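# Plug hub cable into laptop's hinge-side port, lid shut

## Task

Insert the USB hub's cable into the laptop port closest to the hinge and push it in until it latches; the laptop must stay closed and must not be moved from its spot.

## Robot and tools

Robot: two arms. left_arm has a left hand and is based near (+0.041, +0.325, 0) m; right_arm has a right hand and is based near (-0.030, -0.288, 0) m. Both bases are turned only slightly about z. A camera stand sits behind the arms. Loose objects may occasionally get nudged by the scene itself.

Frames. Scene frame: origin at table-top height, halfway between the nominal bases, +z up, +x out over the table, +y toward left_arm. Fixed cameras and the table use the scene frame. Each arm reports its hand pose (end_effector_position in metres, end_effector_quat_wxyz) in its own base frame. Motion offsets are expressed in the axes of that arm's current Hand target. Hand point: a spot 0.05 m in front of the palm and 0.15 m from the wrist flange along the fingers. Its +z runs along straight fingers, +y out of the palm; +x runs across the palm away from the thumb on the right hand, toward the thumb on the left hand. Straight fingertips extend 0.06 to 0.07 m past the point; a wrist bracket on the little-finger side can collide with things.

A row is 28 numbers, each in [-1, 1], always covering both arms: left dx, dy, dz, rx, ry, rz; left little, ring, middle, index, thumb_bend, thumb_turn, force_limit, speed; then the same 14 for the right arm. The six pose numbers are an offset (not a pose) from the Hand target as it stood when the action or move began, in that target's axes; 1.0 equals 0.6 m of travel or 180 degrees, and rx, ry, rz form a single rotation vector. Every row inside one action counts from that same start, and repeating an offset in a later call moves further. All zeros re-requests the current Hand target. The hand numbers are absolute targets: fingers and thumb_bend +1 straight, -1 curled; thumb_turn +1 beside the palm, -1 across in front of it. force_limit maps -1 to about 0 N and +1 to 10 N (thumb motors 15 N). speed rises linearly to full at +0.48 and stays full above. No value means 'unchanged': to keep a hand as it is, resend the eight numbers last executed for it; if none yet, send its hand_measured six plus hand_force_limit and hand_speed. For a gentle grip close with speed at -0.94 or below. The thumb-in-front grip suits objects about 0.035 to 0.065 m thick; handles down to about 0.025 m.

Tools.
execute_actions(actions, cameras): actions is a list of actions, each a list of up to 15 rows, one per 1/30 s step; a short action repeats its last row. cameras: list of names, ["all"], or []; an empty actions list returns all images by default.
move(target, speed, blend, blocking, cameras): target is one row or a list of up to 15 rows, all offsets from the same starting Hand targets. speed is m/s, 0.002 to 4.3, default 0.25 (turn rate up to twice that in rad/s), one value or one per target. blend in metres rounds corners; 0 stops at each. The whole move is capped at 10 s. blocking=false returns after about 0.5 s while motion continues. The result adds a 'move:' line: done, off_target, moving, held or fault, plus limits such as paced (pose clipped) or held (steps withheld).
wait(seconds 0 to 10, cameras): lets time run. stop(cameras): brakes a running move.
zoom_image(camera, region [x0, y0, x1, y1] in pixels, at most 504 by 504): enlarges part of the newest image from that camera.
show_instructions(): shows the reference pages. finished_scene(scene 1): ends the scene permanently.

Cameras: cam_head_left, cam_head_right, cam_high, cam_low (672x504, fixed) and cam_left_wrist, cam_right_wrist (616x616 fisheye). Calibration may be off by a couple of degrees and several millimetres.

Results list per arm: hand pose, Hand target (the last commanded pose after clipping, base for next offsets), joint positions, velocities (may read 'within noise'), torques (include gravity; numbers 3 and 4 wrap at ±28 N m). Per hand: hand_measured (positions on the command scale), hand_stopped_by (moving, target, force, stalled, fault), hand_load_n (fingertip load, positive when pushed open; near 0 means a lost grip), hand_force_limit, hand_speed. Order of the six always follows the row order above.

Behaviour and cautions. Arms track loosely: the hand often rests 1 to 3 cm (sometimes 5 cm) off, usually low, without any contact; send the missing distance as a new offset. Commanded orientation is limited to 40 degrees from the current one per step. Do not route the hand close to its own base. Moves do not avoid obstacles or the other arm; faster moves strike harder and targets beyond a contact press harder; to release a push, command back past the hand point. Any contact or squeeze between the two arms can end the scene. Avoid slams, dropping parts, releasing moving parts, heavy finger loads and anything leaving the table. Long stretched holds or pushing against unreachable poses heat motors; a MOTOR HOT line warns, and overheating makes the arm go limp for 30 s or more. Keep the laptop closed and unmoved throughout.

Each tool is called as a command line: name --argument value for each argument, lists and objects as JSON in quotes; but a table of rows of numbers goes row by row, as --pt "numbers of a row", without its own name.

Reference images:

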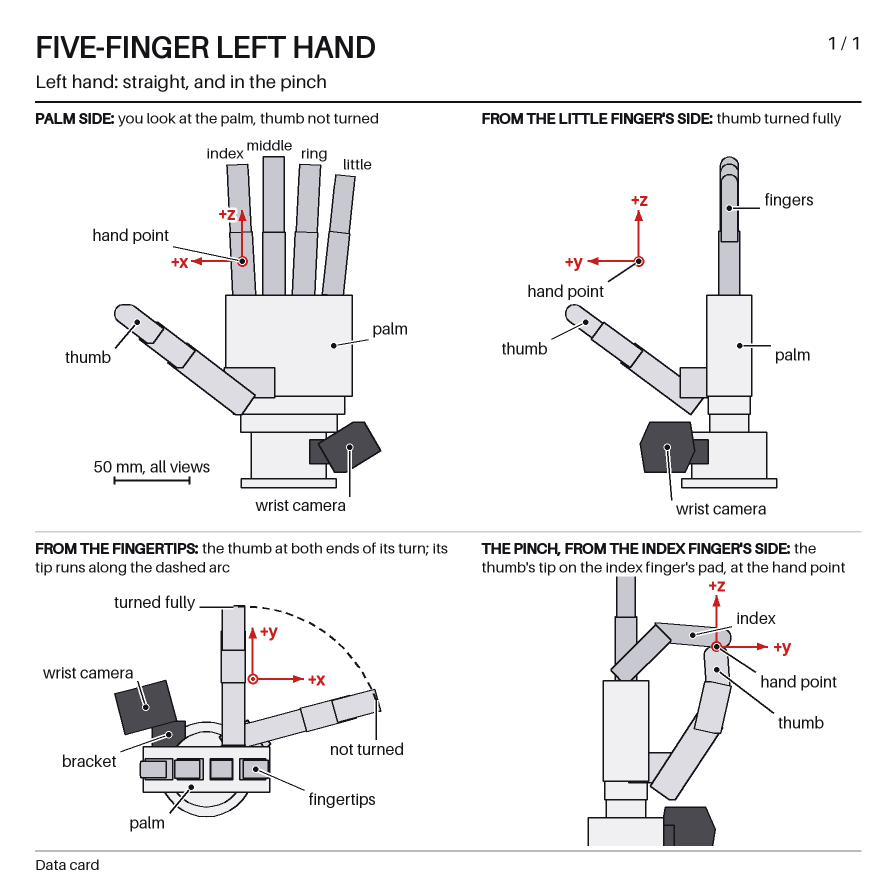

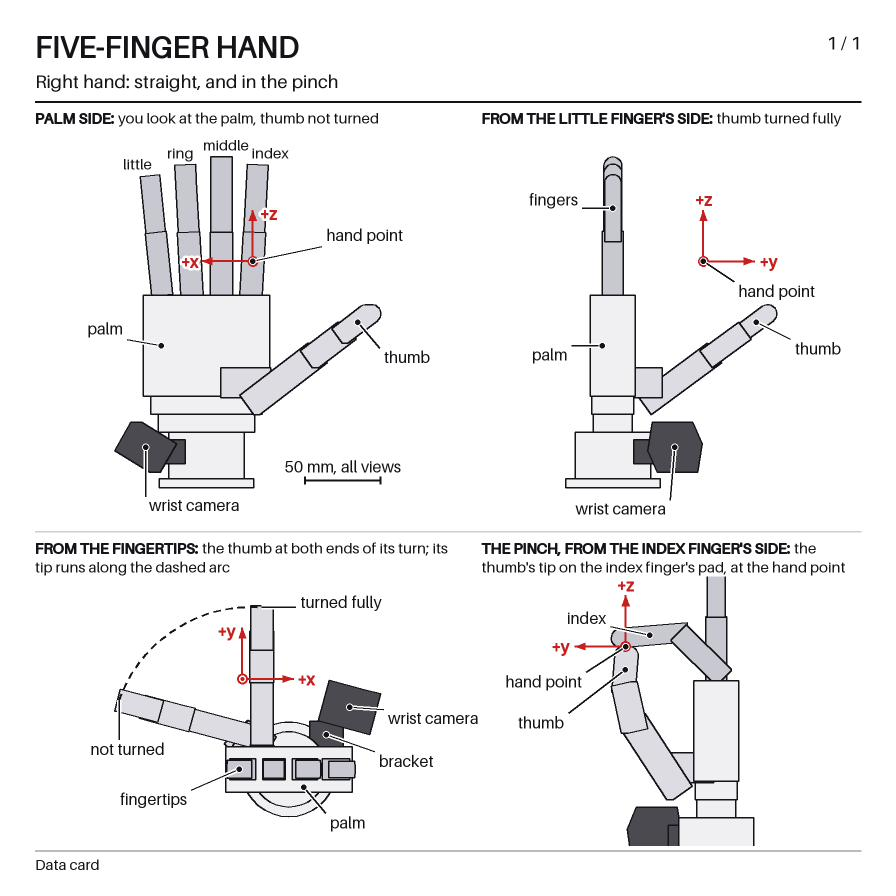

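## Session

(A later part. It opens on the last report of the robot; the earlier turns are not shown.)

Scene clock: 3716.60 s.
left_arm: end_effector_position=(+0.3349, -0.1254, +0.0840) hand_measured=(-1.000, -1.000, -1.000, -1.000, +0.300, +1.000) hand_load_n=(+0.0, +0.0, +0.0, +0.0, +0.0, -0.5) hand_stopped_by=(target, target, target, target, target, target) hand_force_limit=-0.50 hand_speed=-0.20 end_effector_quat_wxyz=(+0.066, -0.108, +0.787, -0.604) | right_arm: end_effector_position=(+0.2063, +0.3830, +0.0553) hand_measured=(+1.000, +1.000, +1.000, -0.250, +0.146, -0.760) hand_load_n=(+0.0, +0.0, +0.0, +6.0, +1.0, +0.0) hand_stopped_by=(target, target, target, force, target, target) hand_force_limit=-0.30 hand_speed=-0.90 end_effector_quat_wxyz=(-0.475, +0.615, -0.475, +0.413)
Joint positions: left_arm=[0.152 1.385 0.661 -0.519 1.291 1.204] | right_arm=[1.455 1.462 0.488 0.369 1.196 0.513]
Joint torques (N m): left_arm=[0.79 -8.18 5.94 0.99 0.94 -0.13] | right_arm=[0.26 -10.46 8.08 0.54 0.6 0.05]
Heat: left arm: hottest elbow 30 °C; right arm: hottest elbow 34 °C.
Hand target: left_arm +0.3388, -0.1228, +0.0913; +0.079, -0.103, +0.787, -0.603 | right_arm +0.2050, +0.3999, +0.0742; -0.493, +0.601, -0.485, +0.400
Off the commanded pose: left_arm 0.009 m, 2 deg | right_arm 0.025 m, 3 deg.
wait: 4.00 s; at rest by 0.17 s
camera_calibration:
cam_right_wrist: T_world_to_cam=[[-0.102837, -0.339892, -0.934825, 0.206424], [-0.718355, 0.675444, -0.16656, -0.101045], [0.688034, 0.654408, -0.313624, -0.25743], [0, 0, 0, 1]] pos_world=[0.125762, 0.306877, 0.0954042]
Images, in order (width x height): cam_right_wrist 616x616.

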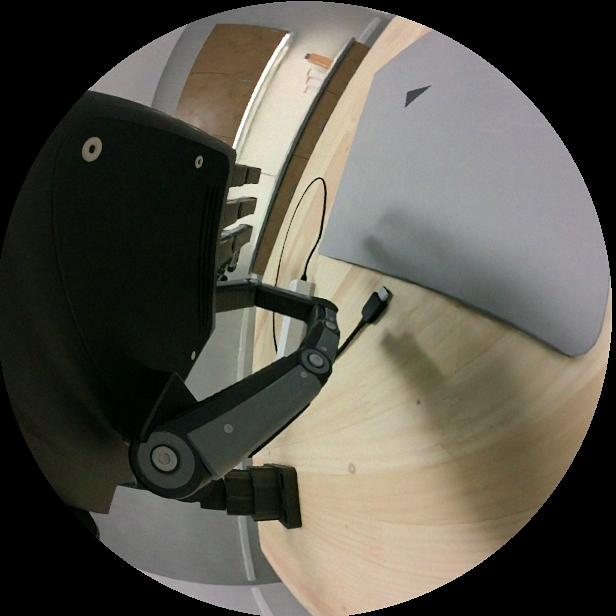

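wait --seconds 0.1 --cameras '["cam_left_wrist","cam_right_wrist"]'

zoom_image --camera "cam_left_wrist" --region '[295, 390, 345, 440]'

zoom_image --camera "cam_right_wrist" --region '[290, 280, 350, 340]'

Scene clock: 3742.23 s.
left_arm: end_effector_position=(+0.3349, -0.1254, +0.0840) hand_measured=(-1.000, -1.000, -1.000, -1.000, +0.300, +1.000) hand_load_n=(+0.0, +0.0, +0.0, +0.0, +0.0, +0.0) hand_stopped_by=(target, target, target, target, target, target) hand_force_limit=-0.50 hand_speed=-0.20 end_effector_quat_wxyz=(+0.066, -0.108, +0.787, -0.604) | right_arm: end_effector_position=(+0.2063, +0.3830, +0.0553) hand_measured=(+1.000, +1.000, +1.000, -0.250, +0.146, -0.760) hand_load_n=(+0.0, +0.0, +0.0, +6.0, +1.0, +0.0) hand_stopped_by=(target, target, target, force, target, target) hand_force_limit=-0.30 hand_speed=-0.90 end_effector_quat_wxyz=(-0.475, +0.615, -0.475, +0.413)
Joint positions: left_arm=[0.152 1.385 0.661 -0.519 1.291 1.204] | right_arm=[1.455 1.462 0.488 0.369 1.196 0.513]
Joint torques (N m): left_arm=[0.79 -8.12 5.97 0.95 0.95 -0.14] | right_arm=[0.15 -10.46 8.08 0.55 0.6 0.06]
Heat: left arm: hottest elbow 30 °C; right arm: hottest elbow 34 °C.
Hand target: left_arm +0.3388, -0.1228, +0.0913; +0.079, -0.103, +0.787, -0.603 | right_arm +0.2050, +0.3999, +0.0742; -0.493, +0.601, -0.485, +0.400
Off the commanded pose: left_arm 0.009 m, 2 deg | right_arm 0.025 m, 3 deg.
wait: 0.10 s; at rest from the start
camera_calibration:
cam_left_wrist: T_world_to_cam=[[-0.109501, -0.307221, 0.945317, -0.081491], [-0.951784, 0.306587, -0.0106114, 0.360605], [-0.286562, -0.900899, -0.325979, 0.12633], [0, 0, 0, 1]] pos_world=[0.370496, -0.0217818, 0.122042]
cam_right_wrist: T_world_to_cam=[[-0.102837, -0.339892, -0.934825, 0.206424], [-0.718355, 0.675444, -0.16656, -0.101045], [0.688034, 0.654408, -0.313624, -0.25743], [0, 0, 0, 1]] pos_world=[0.125762, 0.306877, 0.0954042]
Images, in order (width x height): cam_left_wrist 616x616, cam_right_wrist 616x616.

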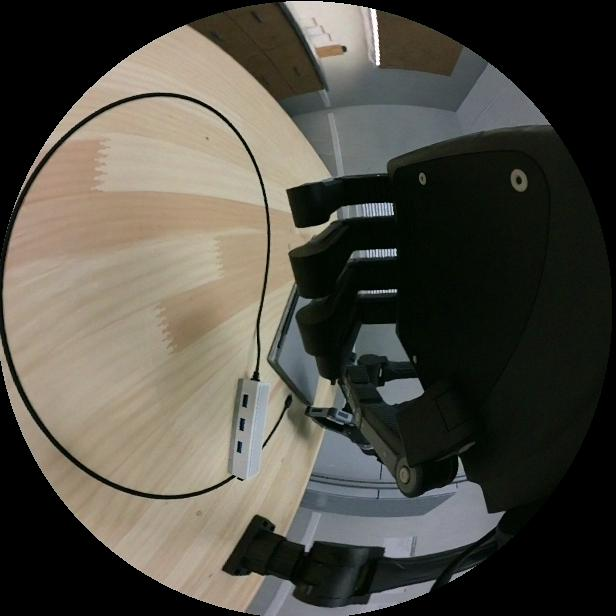

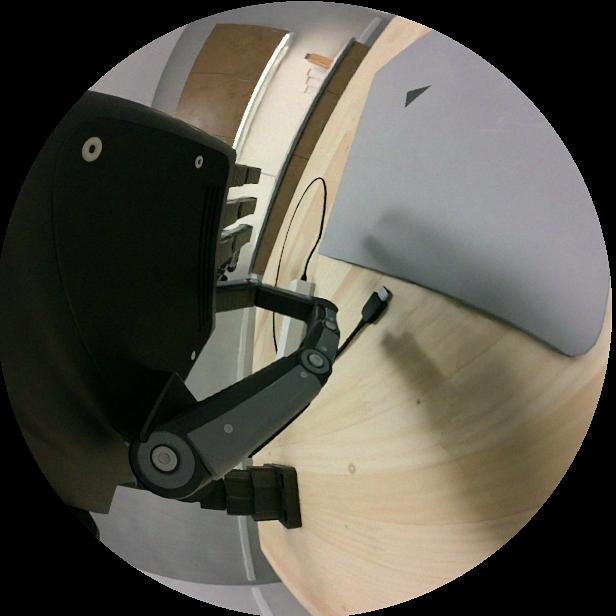

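Scaled by 10.080 from the camera's 616x616 image, which has a finer 880x880 frame.

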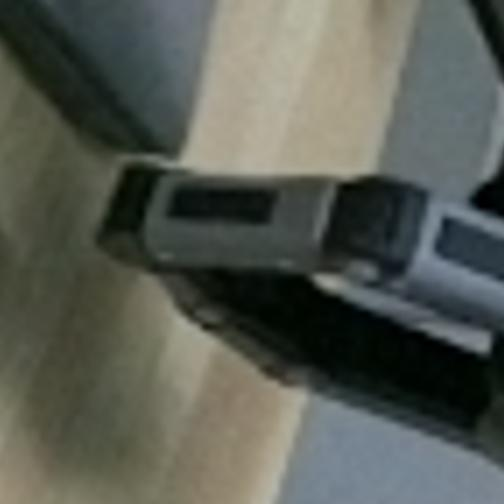

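Scaled by 8.400 from the camera's 616x616 image, which has a finer 880x880 frame.

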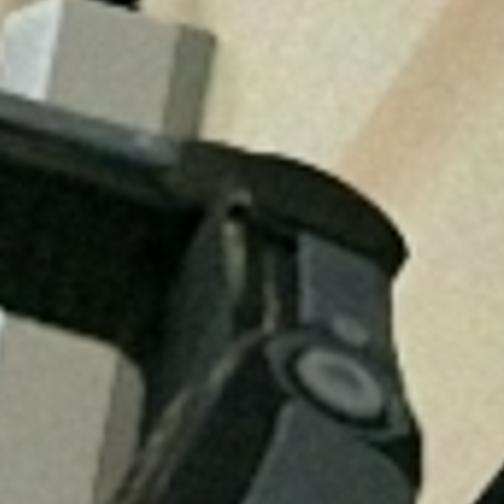

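move --target '[0,0,0,0,0,0,-1,-1,-1,-1,0.3,1,-0.5,-0.2,0.01957,0.07703,-0.01,0,0,0,1,1,1,-0.132,0.145,-0.76,0.6,-0.7]' --speed 0.06 --cameras '["cam_right_wrist"]'

Scene clock: 3798.53 s.
left_arm: end_effector_position=(+0.3349, -0.1254, +0.0840) hand_measured=(-1.000, -1.000, -1.000, -1.000, +0.300, +1.000) hand_load_n=(+0.0, +0.0, +0.0, +0.0, +0.0, +0.0) hand_stopped_by=(target, target, target, target, target, target) hand_force_limit=-0.50 hand_speed=-0.20 end_effector_quat_wxyz=(+0.066, -0.108, +0.787, -0.604) | right_arm: end_effector_position=(+0.1956, +0.3814, +0.0313) hand_measured=(+1.000, +1.000, +1.000, -0.132, +0.146, -0.760) hand_load_n=(+0.0, +0.0, -0.5, +0.0, +0.5, +0.0) hand_stopped_by=(target, target, target, target, target, target) hand_force_limit=0.60 hand_speed=-0.70 end_effector_quat_wxyz=(-0.487, +0.605, -0.482, +0.405)
Joint positions: left_arm=[0.152 1.385 0.661 -0.519 1.291 1.204] | right_arm=[1.488 1.546 0.457 0.47 1.223 0.568]
Joint torques (N m): left_arm=[0.85 -8.06 5.94 0.96 0.94 -0.13] | right_arm=[0.26 -7.82 4.56 1.5 0.61 0.04]
Heat: left arm: hottest elbow 30 °C; right arm: hottest elbow 35 °C.
Hand target: left_arm +0.3388, -0.1228, +0.0913; +0.079, -0.103, +0.787, -0.603 | right_arm +0.1929, +0.3851, +0.0300; -0.493, +0.601, -0.485, +0.400
Off the commanded pose: left_arm 0.009 m, 2 deg | right_arm 0.005 m, 1 deg.
move: done
camera_calibration:
cam_right_wrist: T_world_to_cam=[[-0.0997932, -0.305182, -0.947051, 0.168943], [-0.717507, 0.681503, -0.144005, -0.114867], [0.689365, 0.665145, -0.286979, -0.261709], [0, 0, 0, 1]] pos_world=[0.114855, 0.303915, 0.0683509]
Images, in order (width x height): cam_right_wrist 616x616.

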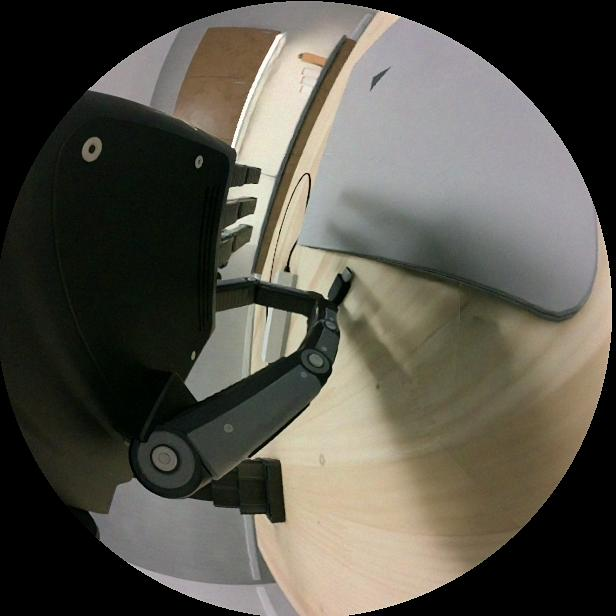

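wait --seconds 0.1 --cameras '["cam_right_wrist", "cam_left_wrist"]'

Scene clock: 3816.33 s.
left_arm: end_effector_position=(+0.3349, -0.1254, +0.0840) hand_measured=(-1.000, -1.000, -1.000, -1.000, +0.300, +1.000) hand_load_n=(+0.0, +0.0, +0.5, +0.0, +0.0, +0.0) hand_stopped_by=(target, target, target, target, target, target) hand_force_limit=-0.50 hand_speed=-0.20 end_effector_quat_wxyz=(+0.066, -0.108, +0.787, -0.604) | right_arm: end_effector_position=(+0.1956, +0.3815, +0.0314) hand_measured=(+1.000, +1.000, +1.000, -0.132, +0.146, -0.760) hand_load_n=(+0.0, +0.0, +0.0, +0.0, +0.5, +0.0) hand_stopped_by=(target, target, target, target, target, target) hand_force_limit=0.60 hand_speed=-0.70 end_effector_quat_wxyz=(-0.487, +0.605, -0.482, +0.405)
Joint positions: left_arm=[0.152 1.385 0.661 -0.519 1.291 1.204] | right_arm=[1.488 1.546 0.457 0.47 1.223 0.568]
Joint torques (N m): left_arm=[0.79 -8.12 5.87 0.96 0.94 -0.15] | right_arm=[0.32 -7.94 4.53 1.51 0.62 0.05]
Heat: left arm: hottest elbow 30 °C; right arm: hottest elbow 34 °C.
Hand target: left_arm +0.3388, -0.1228, +0.0913; +0.079, -0.103, +0.787, -0.603 | right_arm +0.1929, +0.3852, +0.0300; -0.493, +0.601, -0.485, +0.400
Off the commanded pose: left_arm 0.009 m, 2 deg | right_arm 0.005 m, 1 deg.
wait: 0.10 s; at rest from the start
camera_calibration:
cam_left_wrist: T_world_to_cam=[[-0.109501, -0.307221, 0.945317, -0.081491], [-0.951784, 0.306587, -0.0106114, 0.360605], [-0.286562, -0.900899, -0.325979, 0.12633], [0, 0, 0, 1]] pos_world=[0.370496, -0.0217818, 0.122042]
cam_right_wrist: T_world_to_cam=[[-0.0997086, -0.304845, -0.947168, 0.168837], [-0.717505, 0.681544, -0.143822, -0.114892], [0.68938, 0.665258, -0.286683, -0.261766], [0, 0, 0, 1]] pos_world=[0.114855, 0.303915, 0.0683491]
Images, in order (width x height): cam_left_wrist 616x616, cam_right_wrist 616x616.

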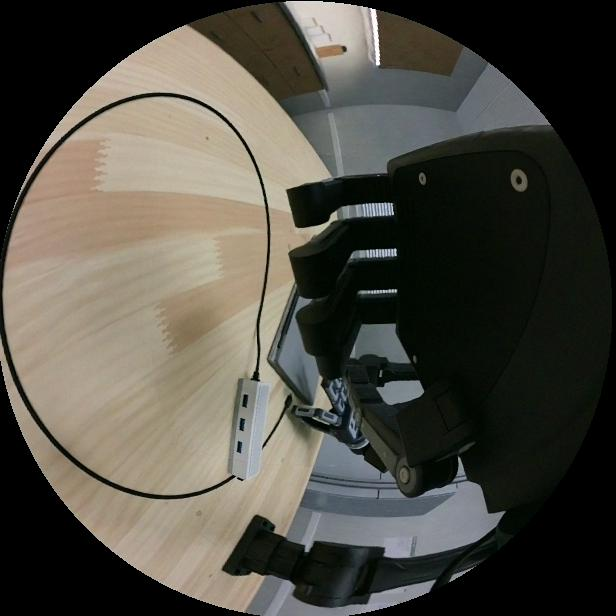

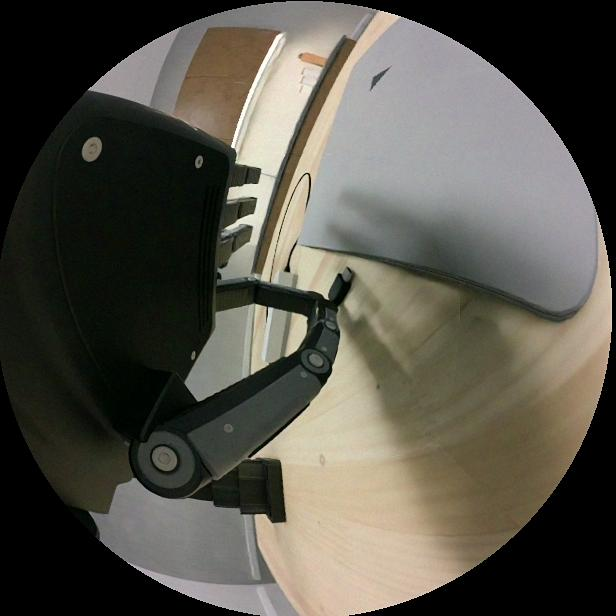

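zoom_image --camera "cam_right_wrist" --region '[270, 220, 430, 380]'

zoom_image --camera "cam_left_wrist" --region '[220, 340, 380, 500]'

Scaled by 3.150 from the camera's 616x616 image, which has a finer 880x880 frame.

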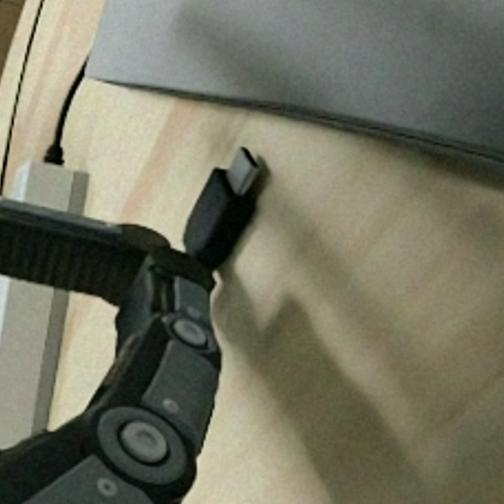

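Scaled by 3.150 from the camera's 616x616 image, which has a finer 880x880 frame.

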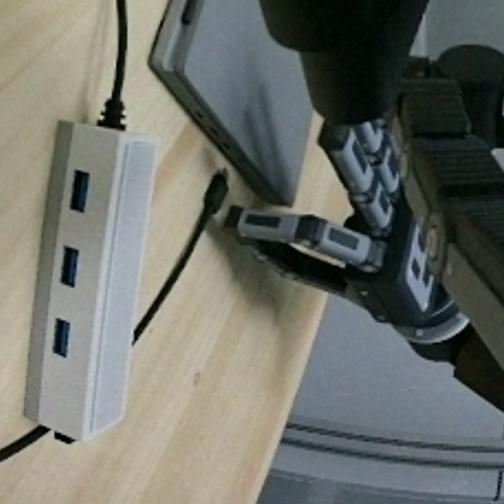

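move --target '[0,0,0,0,0,0,-1,-1,-1,-1,0.3,1,-0.5,-0.2, 0.0042,0.0130,-0.0140,0,0,0,1,1,1,-0.132,0.145,-0.76,0.6,-0.7]' --speed 0.05 --cameras '["cam_right_wrist"]'

move --target '[0,0,0,0,0,0,-1,-1,-1,-1,0.3,1,-0.5,-0.2, 0,0.0065,0.0013,0,0,0,1,1,1,-0.132,0.145,-0.76,0.6,-0.7]' --speed 0.05

Scene clock: 3827.27 s.
left_arm: end_effector_position=(+0.3349, -0.1254, +0.0840) hand_measured=(-1.000, -1.000, -1.000, -1.000, +0.300, +1.000) hand_load_n=(+0.0, +0.0, +0.0, +0.0, +0.0, -0.5) hand_stopped_by=(target, target, target, target, target, target) hand_force_limit=-0.50 hand_speed=-0.20 end_effector_quat_wxyz=(+0.066, -0.108, +0.787, -0.604) | right_arm: end_effector_position=(+0.1869, +0.3802, +0.0284) hand_measured=(+1.000, +1.000, +1.000, -0.132, +0.146, -0.760) hand_load_n=(+0.0, +0.0, +0.0, +0.0, +0.0, +0.0) hand_stopped_by=(target, target, target, target, target, target) hand_force_limit=0.60 hand_speed=-0.70 end_effector_quat_wxyz=(-0.494, +0.599, -0.486, +0.401)
Joint positions: left_arm=[0.152 1.385 0.661 -0.519 1.291 1.204] | right_arm=[1.515 1.554 0.446 0.47 1.245 0.612]
Joint torques (N m): left_arm=[0.67 -8.06 5.94 1.03 0.94 -0.15] | right_arm=[0.32 -7.82 4.45 0.62 0.63 0.07]
Heat: left arm: hottest elbow 30 °C; right arm: hottest elbow 34 °C.
Hand target: left_arm +0.3388, -0.1228, +0.0913; +0.079, -0.103, +0.787, -0.603 | right_arm +0.1840, +0.3807, +0.0240; -0.493, +0.601, -0.485, +0.400
Off the commanded pose: left_arm 0.009 m, 2 deg | right_arm 0.005 m, 0 deg.
move: done
camera_calibration:
cam_right_wrist: T_world_to_cam=[[-0.0968163, -0.283481, -0.954078, 0.156257], [-0.717814, 0.68392, -0.130369, -0.122003], [0.68947, 0.672229, -0.269702, -0.258897], [0, 0, 0, 1]] pos_world=[0.106054, 0.301774, 0.0633511]
Images, in order (width x height): cam_right_wrist 616x616.

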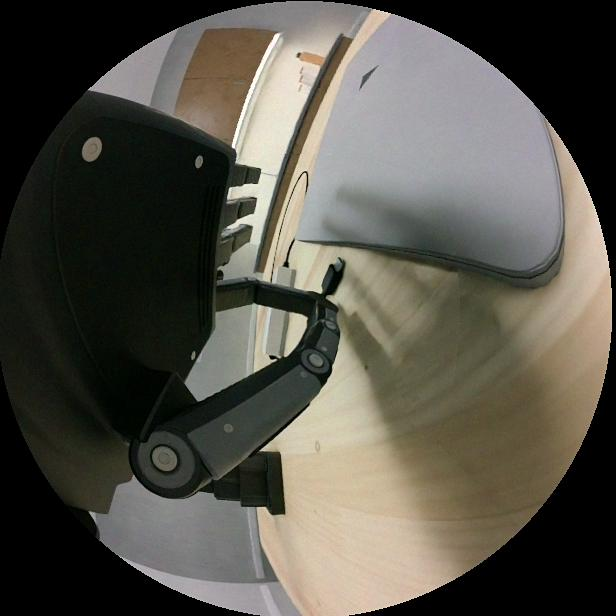

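Scene clock: 3828.07 s.
left_arm: end_effector_position=(+0.3349, -0.1254, +0.0840) hand_measured=(-1.000, -1.000, -1.000, -1.000, +0.300, +1.000) hand_load_n=(+0.0, +0.0, +0.0, +0.0, +0.0, -0.5) hand_stopped_by=(target, target, target, target, target, target) hand_force_limit=-0.50 hand_speed=-0.20 end_effector_quat_wxyz=(+0.066, -0.108, +0.787, -0.604) | right_arm: end_effector_position=(+0.1868, +0.3787, +0.0229) hand_measured=(+1.000, +1.000, +1.000, -0.132, +0.146, -0.760) hand_load_n=(+0.0, -0.5, +0.0, +0.0, +0.0, +0.0) hand_stopped_by=(target, target, target, target, target, target) hand_force_limit=0.60 hand_speed=-0.70 end_effector_quat_wxyz=(-0.490, +0.603, -0.484, +0.403)
Joint positions: left_arm=[0.152 1.385 0.661 -0.519 1.291 1.204] | right_arm=[1.515 1.569 0.446 0.47 1.245 0.615]
Joint torques (N m): left_arm=[0.85 -8 5.93 0.98 0.94 -0.15] | right_arm=[0.15 -7.82 4.27 1.11 0.64 0.02]
Heat: left arm: hottest elbow 30 °C; right arm: hottest elbow 34 °C.
Hand target: left_arm +0.3388, -0.1228, +0.0913; +0.079, -0.103, +0.787, -0.603 | right_arm +0.1840, +0.3807, +0.0201; -0.493, +0.601, -0.485, +0.400
Off the commanded pose: left_arm 0.009 m, 2 deg | right_arm 0.004 m, 1 deg.
move: done

move --target '[0,0,0,0,0,0,-1,-1,-1,-1,0.3,1,-0.5,-0.2, 0,0.0065,0.0013,0,0,0,1,1,1,-0.132,0.145,-0.76,0.6,-0.7]' --speed 0.05

move --target '[0,0,0,0,0,0,-1,-1,-1,-1,0.3,1,-0.5,-0.2, 0,0.0065,0.0013,0,0,0,1,1,1,-0.132,0.145,-0.76,0.6,-0.7]' --speed 0.05 --cameras '["cam_left_wrist"]'

Scene clock: 3831.60 s.
left_arm: end_effector_position=(+0.3349, -0.1254, +0.0840) hand_measured=(-1.000, -1.000, -1.000, -1.000, +0.300, +1.000) hand_load_n=(+0.0, +0.0, +0.0, +0.0, +0.0, +0.0) hand_stopped_by=(target, target, target, target, target, target) hand_force_limit=-0.50 hand_speed=-0.20 end_effector_quat_wxyz=(+0.066, -0.108, +0.787, -0.604) | right_arm: end_effector_position=(+0.1869, +0.3781, +0.0192) hand_measured=(+1.000, +1.000, +1.000, -0.132, +0.146, -0.760) hand_load_n=(+0.0, +0.0, -0.5, -0.5, +0.5, +0.0) hand_stopped_by=(target, target, target, target, target, target) hand_force_limit=0.60 hand_speed=-0.70 end_effector_quat_wxyz=(-0.488, +0.603, -0.483, +0.405)
Joint positions: left_arm=[0.152 1.385 0.661 -0.519 1.291 1.204] | right_arm=[1.515 1.582 0.446 0.476 1.247 0.618]
Joint torques (N m): left_arm=[0.73 -8 5.96 0.99 0.95 -0.15] | right_arm=[0.26 -7.65 4.03 1.5 0.56 0.05]
Heat: left arm: hottest elbow 30 °C; right arm: hottest elbow 34 °C.
Hand target: left_arm +0.3388, -0.1228, +0.0913; +0.079, -0.103, +0.787, -0.603 | right_arm +0.1840, +0.3806, +0.0161; -0.493, +0.601, -0.485, +0.400
Off the commanded pose: left_arm 0.009 m, 2 deg | right_arm 0.005 m, 1 deg.
move: done

Scene clock: 3832.50 s.
left_arm: end_effector_position=(+0.3349, -0.1254, +0.0840) hand_measured=(-1.000, -1.000, -1.000, -1.000, +0.300, +1.000) hand_load_n=(+0.0, +0.5, +0.0, +0.0, +0.0, -0.5) hand_stopped_by=(target, target, target, target, target, target) hand_force_limit=-0.50 hand_speed=-0.20 end_effector_quat_wxyz=(+0.066, -0.108, +0.787, -0.604) | right_arm: end_effector_position=(+0.1876, +0.3792, +0.0189) hand_measured=(+1.000, +1.000, +1.000, -0.132, +0.146, -0.760) hand_load_n=(+0.0, +0.0, +0.0, -0.5, -1.5, -0.5) hand_stopped_by=(target, target, target, target, target, target) hand_force_limit=0.60 hand_speed=-0.70 end_effector_quat_wxyz=(-0.492, +0.598, -0.486, +0.404)
Joint positions: left_arm=[0.152 1.385 0.661 -0.519 1.291 1.204] | right_arm=[1.515 1.592 0.446 0.496 1.253 0.619]
Joint torques (N m): left_arm=[0.73 -8.06 5.9 0.96 0.95 -0.13] | right_arm=[0.26 -7.53 3.89 1.26 0.37 0.03]
Heat: left arm: hottest elbow 30 °C; right arm: hottest elbow 34 °C.
Hand target: left_arm +0.3388, -0.1228, +0.0913; +0.079, -0.103, +0.787, -0.603 | right_arm +0.1841, +0.3806, +0.0121; -0.493, +0.601, -0.485, +0.400
Off the commanded pose: left_arm 0.009 m, 2 deg | right_arm 0.008 m, 1 deg.
move: done
camera_calibration:
cam_left_wrist: T_world_to_cam=[[-0.109501, -0.307221, 0.945317, -0.081491], [-0.951784, 0.306587, -0.0106114, 0.360605], [-0.286562, -0.900899, -0.325979, 0.12633], [0, 0, 0, 1]] pos_world=[0.370496, -0.0217818, 0.122042]
Images, in order (width x height): cam_left_wrist 616x616.

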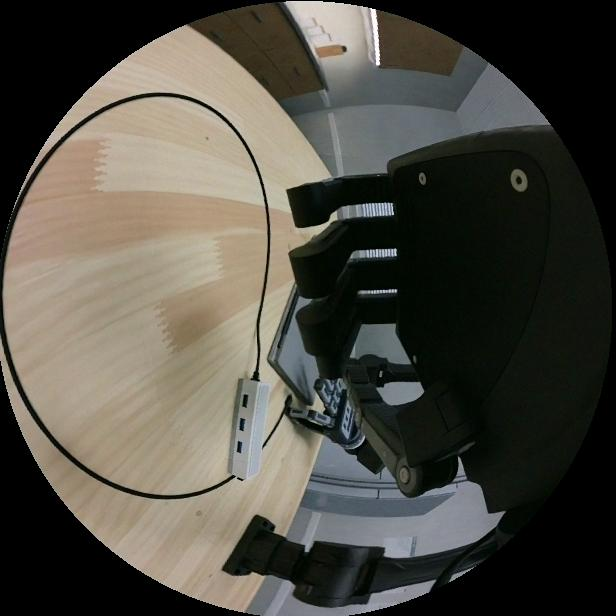

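move --target '[0,0,0,0,0,0,-1,-1,-1,-1,0.3,1,-0.5,-0.2, 0,0,0,0,0,0,1,1,1,-0.132,0.06,-0.76,0.6,-0.7]' --speed 0.05

wait --seconds 0.5 --cameras '["cam_left_wrist"]'

Scene clock: 3840.27 s.
left_arm: end_effector_position=(+0.3349, -0.1254, +0.0840) hand_measured=(-1.000, -1.000, -1.000, -1.000, +0.300, +1.000) hand_load_n=(+0.5, +0.0, +0.0, +0.0, +0.0, +0.0) hand_stopped_by=(target, target, target, target, target, target) hand_force_limit=-0.50 hand_speed=-0.20 end_effector_quat_wxyz=(+0.066, -0.108, +0.787, -0.604) | right_arm: end_effector_position=(+0.1876, +0.3792, +0.0187) hand_measured=(+1.000, +1.000, +1.000, -0.132, +0.060, -0.760) hand_load_n=(+0.0, -0.5, +0.0, -0.5, +0.5, +0.0) hand_stopped_by=(target, target, target, target, target, target) hand_force_limit=0.60 hand_speed=-0.70 end_effector_quat_wxyz=(-0.492, +0.598, -0.486, +0.404)
Joint positions: left_arm=[0.152 1.385 0.661 -0.519 1.291 1.204] | right_arm=[1.515 1.592 0.446 0.497 1.253 0.619]
Joint torques (N m): left_arm=[0.73 -7.88 5.94 1.01 0.94 -0.14] | right_arm=[0.15 -7.36 3.86 1.32 0.37 0.03]
Heat: left arm: hottest elbow 30 °C; right arm: hottest elbow 33 °C.
Hand target: left_arm +0.3388, -0.1228, +0.0913; +0.079, -0.103, +0.787, -0.603 | right_arm +0.1841, +0.3806, +0.0120; -0.493, +0.601, -0.485, +0.400
Off the commanded pose: left_arm 0.009 m, 2 deg | right_arm 0.008 m, 1 deg.
move: done

Scene clock: 3840.77 s.
left_arm: end_effector_position=(+0.3349, -0.1254, +0.0840) hand_measured=(-1.000, -1.000, -1.000, -1.000, +0.300, +1.000) hand_load_n=(+0.0, +0.0, +0.0, +0.0, +0.0, +0.0) hand_stopped_by=(target, target, target, target, target, target) hand_force_limit=-0.50 hand_speed=-0.20 end_effector_quat_wxyz=(+0.066, -0.108, +0.787, -0.604) | right_arm: end_effector_position=(+0.1876, +0.3792, +0.0187) hand_measured=(+1.000, +1.000, +1.000, -0.132, +0.060, -0.760) hand_load_n=(+0.0, +0.0, +0.0, -0.5, +0.0, +0.0) hand_stopped_by=(target, target, target, target, target, target) hand_force_limit=0.60 hand_speed=-0.70 end_effector_quat_wxyz=(-0.492, +0.598, -0.486, +0.404)
Joint positions: left_arm=[0.152 1.385 0.661 -0.519 1.291 1.204] | right_arm=[1.515 1.592 0.446 0.497 1.253 0.619]
Joint torques (N m): left_arm=[0.67 -7.94 5.98 0.96 0.94 -0.14] | right_arm=[0.32 -7.36 3.84 1.31 0.37 0.03]
Heat: left arm: hottest elbow 30 °C; right arm: hottest elbow 33 °C.
Hand target: left_arm +0.3388, -0.1228, +0.0913; +0.079, -0.103, +0.787, -0.603 | right_arm +0.1841, +0.3806, +0.0120; -0.493, +0.601, -0.485, +0.400
Off the commanded pose: left_arm 0.009 m, 2 deg | right_arm 0.008 m, 1 deg.
wait: 0.50 s; at rest by 0.17 s
camera_calibration:
cam_left_wrist: T_world_to_cam=[[-0.109501, -0.307221, 0.945317, -0.081491], [-0.951784, 0.306587, -0.0106114, 0.360605], [-0.286562, -0.900899, -0.325979, 0.12633], [0, 0, 0, 1]] pos_world=[0.370496, -0.0217818, 0.122042]
Images, in order (width x height): cam_left_wrist 616x616.

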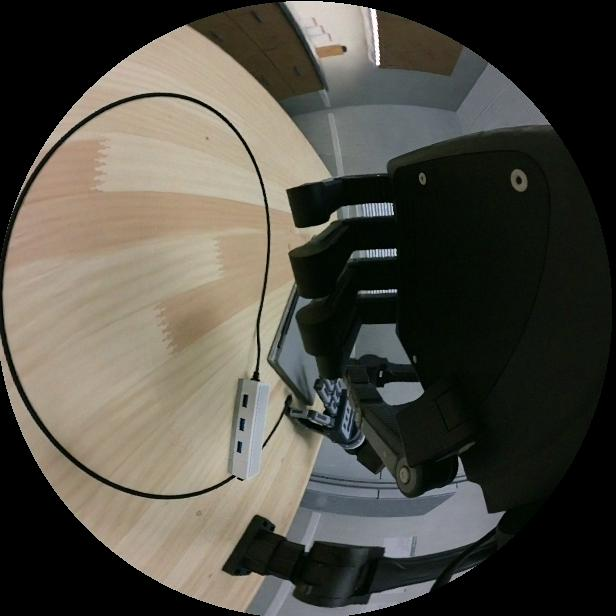

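move --target '[0,0,0,0,0,0,-1,-1,-1,-1,0.3,1,-0.5,-0.2, 0.0003,-0.098,-0.0193,0,0,0,1,1,1,-0.132,0.06,-0.76,0.6,-0.7]' --speed 0.1

move --target '[0,0,0,0,0,0,-1,-1,-1,-1,0.3,1,-0.5,-0.2, 0,0,0,0,0,-0.1667,1,1,1,-0.132,0.145,-0.65,0.6,-0.7]' --speed 0.15 --cameras '["cam_right_wrist", "cam_left_wrist", "cam_high"]'

Scene clock: 3916.80 s.
left_arm: end_effector_position=(+0.3349, -0.1254, +0.0840) hand_measured=(-1.000, -1.000, -1.000, -1.000, +0.300, +1.000) hand_load_n=(+0.0, +0.0, +0.0, +0.0, +0.0, +0.0) hand_stopped_by=(target, target, target, target, target, target) hand_force_limit=-0.50 hand_speed=-0.20 end_effector_quat_wxyz=(+0.066, -0.108, +0.787, -0.604) | right_arm: end_effector_position=(+0.1863, +0.3627, +0.0538) hand_measured=(+1.000, +1.000, +1.000, -0.132, +0.060, -0.760) hand_load_n=(+0.0, +0.0, -0.5, +0.0, +0.0, +0.0) hand_stopped_by=(target, target, target, target, target, target) hand_force_limit=0.60 hand_speed=-0.70 end_effector_quat_wxyz=(-0.475, +0.614, -0.474, +0.416)
Joint positions: left_arm=[0.152 1.385 0.661 -0.519 1.291 1.204] | right_arm=[1.515 1.408 0.446 0.261 1.25 0.614]
Joint torques (N m): left_arm=[0.67 -7.94 5.93 0.94 0.94 -0.14] | right_arm=[0.21 -9.58 8.18 0.49 0.5 0.05]
Heat: left arm: hottest elbow 30 °C; right arm: hottest elbow 33 °C.
Hand target: left_arm +0.3388, -0.1228, +0.0913; +0.079, -0.103, +0.787, -0.603 | right_arm +0.1839, +0.3806, +0.0719; -0.493, +0.601, -0.485, +0.400
Off the commanded pose: left_arm 0.009 m, 2 deg | right_arm 0.026 m, 3 deg.
move: off_target (right_arm)

Scene clock: 3919.50 s.
left_arm: end_effector_position=(+0.3349, -0.1254, +0.0840) hand_measured=(-1.000, -1.000, -1.000, -1.000, +0.300, +1.000) hand_load_n=(+0.0, +0.0, +0.5, +0.0, +0.0, -0.5) hand_stopped_by=(target, target, target, target, target, target) hand_force_limit=-0.50 hand_speed=-0.20 end_effector_quat_wxyz=(+0.066, -0.108, +0.787, -0.604) | right_arm: end_effector_position=(+0.1860, +0.3664, +0.0656) hand_measured=(+1.000, +1.000, +1.000, -0.132, +0.146, -0.650) hand_load_n=(+0.0, +0.0, +0.0, +0.0, +0.0, +0.0) hand_stopped_by=(target, target, target, target, target, target) hand_force_limit=0.60 hand_speed=-0.70 end_effector_quat_wxyz=(-0.366, +0.708, -0.315, +0.515)
Joint positions: left_arm=[0.152 1.385 0.661 -0.519 1.291 1.204] | right_arm=[1.536 1.435 0.552 0.159 1.263 0.165]
Joint torques (N m): left_arm=[0.62 -8 5.9 0.95 0.93 -0.14] | right_arm=[0.21 -7.71 8.47 0.95 0.68 -0.16]
Heat: left arm: hottest elbow 30 °C; right arm: hottest elbow 33 °C.
Hand target: left_arm +0.3388, -0.1228, +0.0913; +0.079, -0.103, +0.787, -0.603 | right_arm +0.1840, +0.3806, +0.0720; -0.373, +0.706, -0.313, +0.514
Off the commanded pose: left_arm 0.009 m, 2 deg | right_arm 0.016 m, 1 deg.
move: off_target (right_arm)
camera_calibration:
cam_left_wrist: T_world_to_cam=[[-0.109501, -0.307221, 0.945317, -0.081491], [-0.951784, 0.306587, -0.0106114, 0.360605], [-0.286562, -0.900899, -0.325979, 0.12633], [0, 0, 0, 1]] pos_world=[0.370496, -0.0217818, 0.122042]
cam_right_wrist: T_world_to_cam=[[0.0334174, -0.72141, -0.691702, 0.306802], [-0.742058, 0.445704, -0.500697, 0.00779872], [0.669502, 0.530015, -0.520434, -0.166745], [0, 0, 0, 1]] pos_world=[0.107171, 0.306231, 0.129341]
Images, in order (width x height): cam_high 672x504, cam_left_wrist 616x616, cam_right_wrist 616x616.

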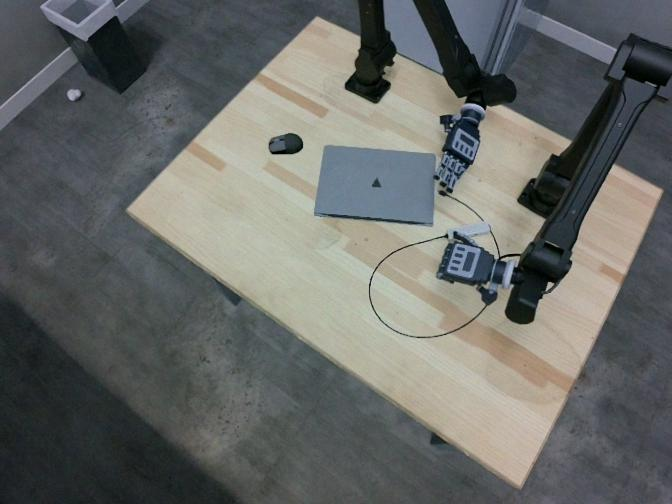

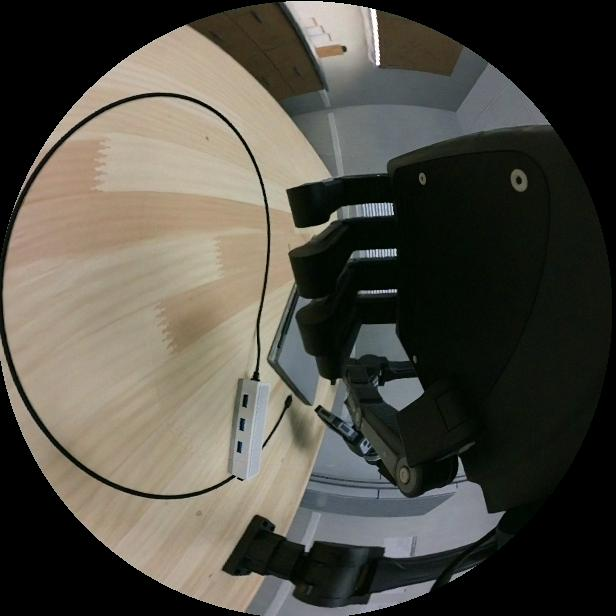

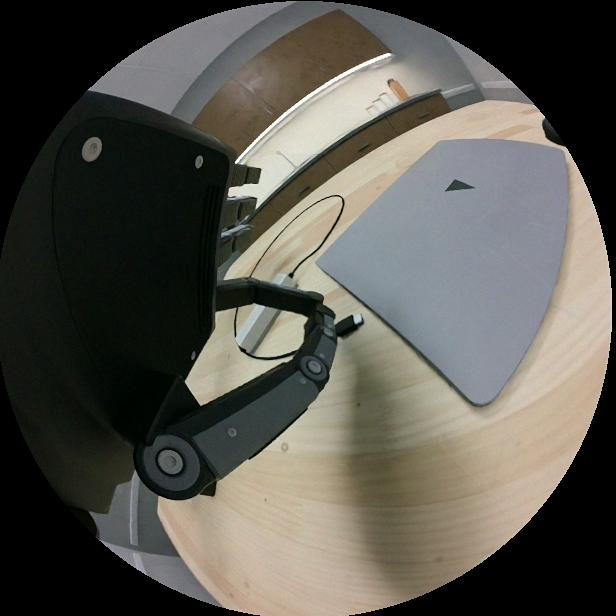

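move --target '[0,0,0,0,0,0,-1,-1,-1,-1,0.3,1,-0.5,-0.2, 0,0,0,0.0326,0.0319,-0.1544,1,1,1,-0.132,0.145,-0.65,0.6,-0.7]' --speed 0.15 --cameras '["cam_right_wrist", "cam_left_wrist", "cam_low"]'

Scene clock: 3933.43 s.
left_arm: end_effector_position=(+0.3349, -0.1254, +0.0840) hand_measured=(-1.000, -1.000, -1.000, -1.000, +0.300, +1.000) hand_load_n=(+0.0, +0.0, +0.0, +0.0, +0.0, +0.0) hand_stopped_by=(target, target, target, target, target, target) hand_force_limit=-0.50 hand_speed=-0.20 end_effector_quat_wxyz=(+0.066, -0.108, +0.787, -0.604) | right_arm: end_effector_position=(+0.1870, +0.3780, +0.0750) hand_measured=(+1.000, +1.000, +1.000, -0.132, +0.146, -0.650) hand_load_n=(+0.0, +0.0, +0.0, +0.0, +0.0, +0.0) hand_stopped_by=(target, target, target, target, target, target) hand_force_limit=0.60 hand_speed=-0.70 end_effector_quat_wxyz=(-0.256, +0.715, -0.134, +0.637)
Joint positions: left_arm=[0.152 1.385 0.661 -0.519 1.291 1.204] | right_arm=[1.589 1.652 0.583 0.754 1.383 -0.694]
Joint torques (N m): left_arm=[0.85 -8.18 5.93 0.95 0.94 -0.15] | right_arm=[0.21 -9.7 4.68 1.5 0.24 -0.21]
Heat: left arm: hottest elbow 30 °C; right arm: hottest elbow 33 °C.
Hand target: left_arm +0.3388, -0.1228, +0.0913; +0.079, -0.103, +0.787, -0.603 | right_arm +0.1840, +0.3806, +0.0719; -0.258, +0.715, -0.125, +0.638
Off the commanded pose: left_arm 0.009 m, 2 deg | right_arm 0.005 m, 1 deg.
move: done
camera_calibration:
cam_left_wrist: T_world_to_cam=[[-0.109501, -0.307221, 0.945317, -0.081491], [-0.951784, 0.306587, -0.0106114, 0.360605], [-0.286562, -0.900899, -0.325979, 0.12633], [0, 0, 0, 1]] pos_world=[0.370496, -0.0217818, 0.122042]
cam_right_wrist: T_world_to_cam=[[0.199739, -0.932059, -0.302275, 0.340939], [-0.607756, 0.124134, -0.784362, 0.125769], [0.768594, 0.340377, -0.54167, -0.113959], [0, 0, 0, 1]] pos_world=[0.0959264, 0.340952, 0.139977]
Images, in order (width x height): cam_low 672x504, cam_left_wrist 616x616, cam_right_wrist 616x616.

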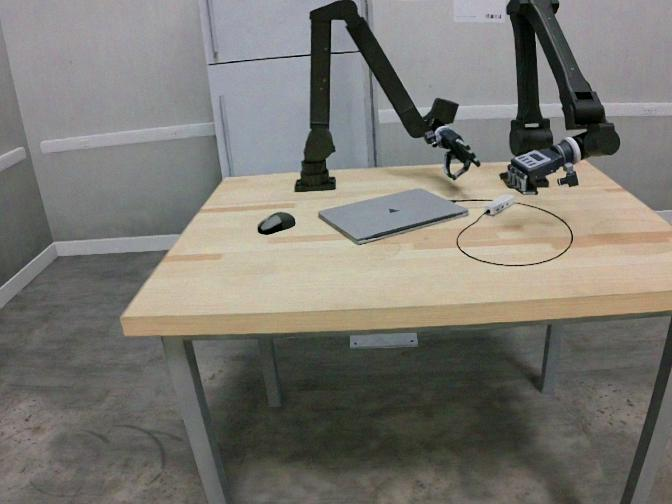

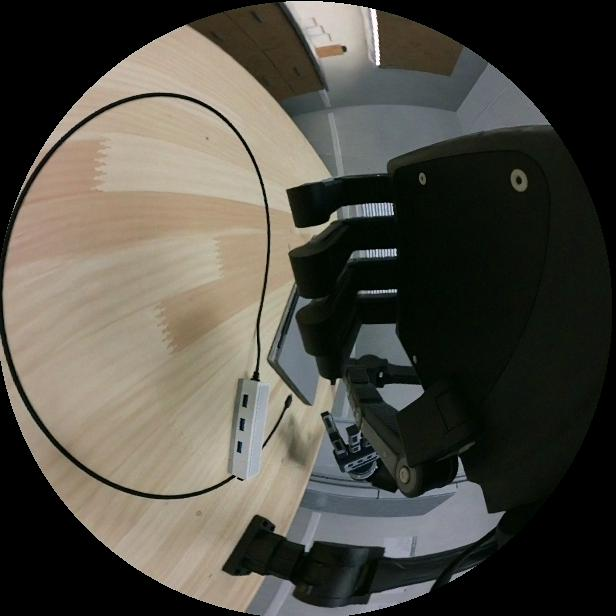

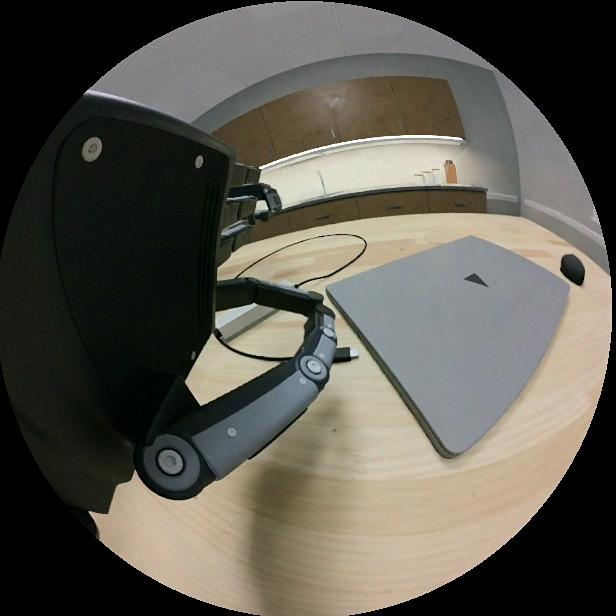

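move --target '[0,0,0,0,0,0,-1,-1,-1,-1,0.3,1,-0.5,-0.2, -0.0599,0.0252,-0.0456,0,0,0,1,1,1,-0.132,0.145,-0.65,0.6,-0.7]' --speed 0.1 --cameras '["cam_right_wrist"]'

Scene clock: 3945.00 s.
left_arm: end_effector_position=(+0.3349, -0.1254, +0.0840) hand_measured=(-1.000, -1.000, -1.000, -1.000, +0.300, +1.000) hand_load_n=(+0.5, +0.0, +0.0, +0.0, +0.0, +0.0) hand_stopped_by=(target, target, target, target, target, target) hand_force_limit=-0.50 hand_speed=-0.20 end_effector_quat_wxyz=(+0.066, -0.108, +0.787, -0.604) | right_arm: end_effector_position=(+0.1566, +0.3763, +0.0357) hand_measured=(+1.000, +1.000, +1.000, -0.132, +0.146, -0.650) hand_load_n=(+0.0, +0.0, +0.0, +0.0, +0.0, +0.0) hand_stopped_by=(target, target, target, target, target, target) hand_force_limit=0.60 hand_speed=-0.70 end_effector_quat_wxyz=(-0.255, +0.714, -0.123, +0.640)
Joint positions: left_arm=[0.152 1.385 0.661 -0.519 1.291 1.204] | right_arm=[1.673 1.766 0.583 0.739 1.453 -0.58]
Joint torques (N m): left_arm=[0.62 -8.18 5.93 0.96 0.93 -0.14] | right_arm=[0.03 -10.93 4.6 0.38 0.52 0]
Heat: left arm: hottest elbow 30 °C; right arm: hottest elbow 33 °C.
Hand target: left_arm +0.3388, -0.1228, +0.0913; +0.079, -0.103, +0.787, -0.603 | right_arm +0.1540, +0.3805, +0.0349; -0.258, +0.715, -0.125, +0.638
Off the commanded pose: left_arm 0.009 m, 2 deg | right_arm 0.005 m, 1 deg.
move: done
camera_calibration:
cam_right_wrist: T_world_to_cam=[[0.214541, -0.93424, -0.2849, 0.331437], [-0.600675, 0.103804, -0.792726, 0.0835283], [0.77017, 0.341204, -0.538905, -0.111863], [0, 0, 0, 1]] pos_world=[0.06522, 0.33914, 0.100358]
Images, in order (width x height): cam_right_wrist 616x616.

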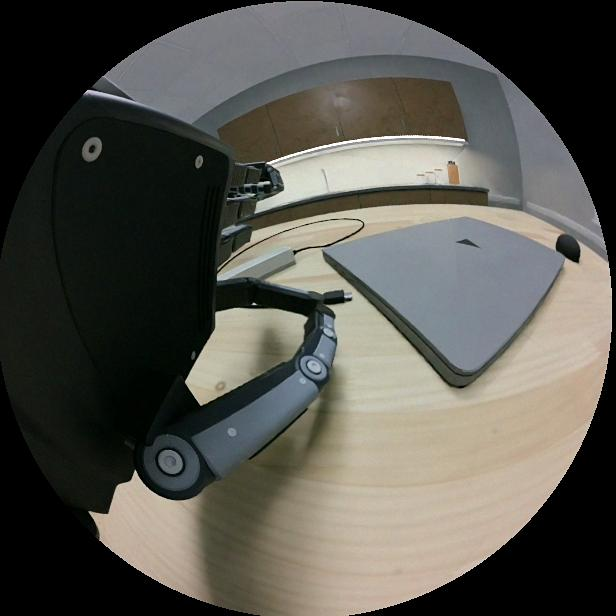

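move --target '[0,0,0,0,0,0,-1,-1,-1,-1,0.3,1,-0.5,-0.2, -0.00847,0.00529,0.00052,0,0,0,1,1,1,-0.132,0.145,-0.65,0.6,-0.7]' --speed 0.05

move --target '[0,0,0,0,0,0,-1,-1,-1,-1,0.3,1,-0.5,-0.2, -0.00565,0.00353,0.00035,0,0,0,1,1,1,-0.132,0.145,-0.65,0.6,-0.7]' --speed 0.05

move --target '[0,0,0,0,0,0,-1,-1,-1,-1,0.3,1,-0.5,-0.2, -0.00565,0.00353,0.00035,0,0,0,1,1,1,-0.132,0.145,-0.65,0.6,-0.7]' --speed 0.05

Scene clock: 3950.03 s.
left_arm: end_effector_position=(+0.3349, -0.1254, +0.0840) hand_measured=(-1.000, -1.000, -1.000, -1.000, +0.300, +1.000) hand_load_n=(+0.0, +0.0, +0.0, +0.0, +0.0, +0.0) hand_stopped_by=(target, target, target, target, target, target) hand_force_limit=-0.50 hand_speed=-0.20 end_effector_quat_wxyz=(+0.066, -0.108, +0.787, -0.604) | right_arm: end_effector_position=(+0.1565, +0.3761, +0.0317) hand_measured=(+1.000, +1.000, +1.000, -0.132, +0.146, -0.650) hand_load_n=(+0.0, +0.0, +0.0, +0.0, +0.0, +0.0) hand_stopped_by=(target, target, target, target, target, target) hand_force_limit=0.60 hand_speed=-0.70 end_effector_quat_wxyz=(-0.255, +0.714, -0.124, +0.639)
Joint positions: left_arm=[0.152 1.385 0.661 -0.519 1.291 1.204] | right_arm=[1.673 1.777 0.583 0.739 1.453 -0.566]
Joint torques (N m): left_arm=[0.85 -7.94 5.91 0.95 0.93 -0.14] | right_arm=[-0.03 -10.46 4.67 0.49 0.52 0.05]
Heat: left arm: hottest elbow 30 °C; right arm: hottest elbow 33 °C.
Hand target: left_arm +0.3388, -0.1228, +0.0913; +0.079, -0.103, +0.787, -0.603 | right_arm +0.1540, +0.3806, +0.0289; -0.258, +0.714, -0.126, +0.638
Off the commanded pose: left_arm 0.009 m, 2 deg | right_arm 0.006 m, 0 deg.
move: done

Scene clock: 3950.83 s.
left_arm: end_effector_position=(+0.3349, -0.1254, +0.0840) hand_measured=(-1.000, -1.000, -1.000, -1.000, +0.300, +1.000) hand_load_n=(+0.0, +0.0, +0.0, +0.0, +0.0, -0.5) hand_stopped_by=(target, target, target, target, target, target) hand_force_limit=-0.50 hand_speed=-0.20 end_effector_quat_wxyz=(+0.066, -0.108, +0.787, -0.604) | right_arm: end_effector_position=(+0.1566, +0.3752, +0.0276) hand_measured=(+1.000, +1.000, +1.000, -0.132, +0.146, -0.650) hand_load_n=(+0.0, +0.0, +0.0, +0.0, +0.0, +0.0) hand_stopped_by=(target, target, target, target, target, target) hand_force_limit=0.60 hand_speed=-0.70 end_effector_quat_wxyz=(-0.253, +0.715, -0.122, +0.640)
Joint positions: left_arm=[0.152 1.385 0.661 -0.519 1.291 1.204] | right_arm=[1.673 1.789 0.583 0.739 1.453 -0.561]
Joint torques (N m): left_arm=[0.73 -7.94 5.91 0.99 0.94 -0.15] | right_arm=[-0.03 -10.52 4.6 0.73 0.53 0.07]
Heat: left arm: hottest elbow 30 °C; right arm: hottest elbow 33 °C.
Hand target: left_arm +0.3388, -0.1228, +0.0913; +0.079, -0.103, +0.787, -0.603 | right_arm +0.1540, +0.3805, +0.0250; -0.258, +0.714, -0.126, +0.638
Off the commanded pose: left_arm 0.009 m, 2 deg | right_arm 0.007 m, 1 deg.
move: done

Scene clock: 3951.60 s.
left_arm: end_effector_position=(+0.3349, -0.1254, +0.0840) hand_measured=(-1.000, -1.000, -1.000, -1.000, +0.300, +1.000) hand_load_n=(+0.0, +0.0, +0.0, +0.0, +0.0, +0.0) hand_stopped_by=(target, target, target, target, target, target) hand_force_limit=-0.50 hand_speed=-0.20 end_effector_quat_wxyz=(+0.066, -0.108, +0.787, -0.604) | right_arm: end_effector_position=(+0.1567, +0.3742, +0.0232) hand_measured=(+1.000, +1.000, +1.000, -0.132, +0.146, -0.650) hand_load_n=(+0.0, +0.0, +0.0, +0.0, +0.0, +0.0) hand_stopped_by=(target, target, target, target, target, target) hand_force_limit=0.60 hand_speed=-0.70 end_effector_quat_wxyz=(-0.250, +0.716, -0.120, +0.641)
Joint positions: left_arm=[0.152 1.385 0.661 -0.519 1.291 1.204] | right_arm=[1.673 1.801 0.583 0.739 1.453 -0.556]
Joint torques (N m): left_arm=[0.62 -8.12 5.9 0.96 0.93 -0.15] | right_arm=[-0.03 -10.58 4.56 0.99 0.53 0.04]
Heat: left arm: hottest elbow 30 °C; right arm: hottest elbow 33 °C.
Hand target: left_arm +0.3388, -0.1228, +0.0913; +0.079, -0.103, +0.787, -0.603 | right_arm +0.1540, +0.3806, +0.0210; -0.258, +0.714, -0.126, +0.638
Off the commanded pose: left_arm 0.009 m, 2 deg | right_arm 0.007 m, 1 deg.
move: done


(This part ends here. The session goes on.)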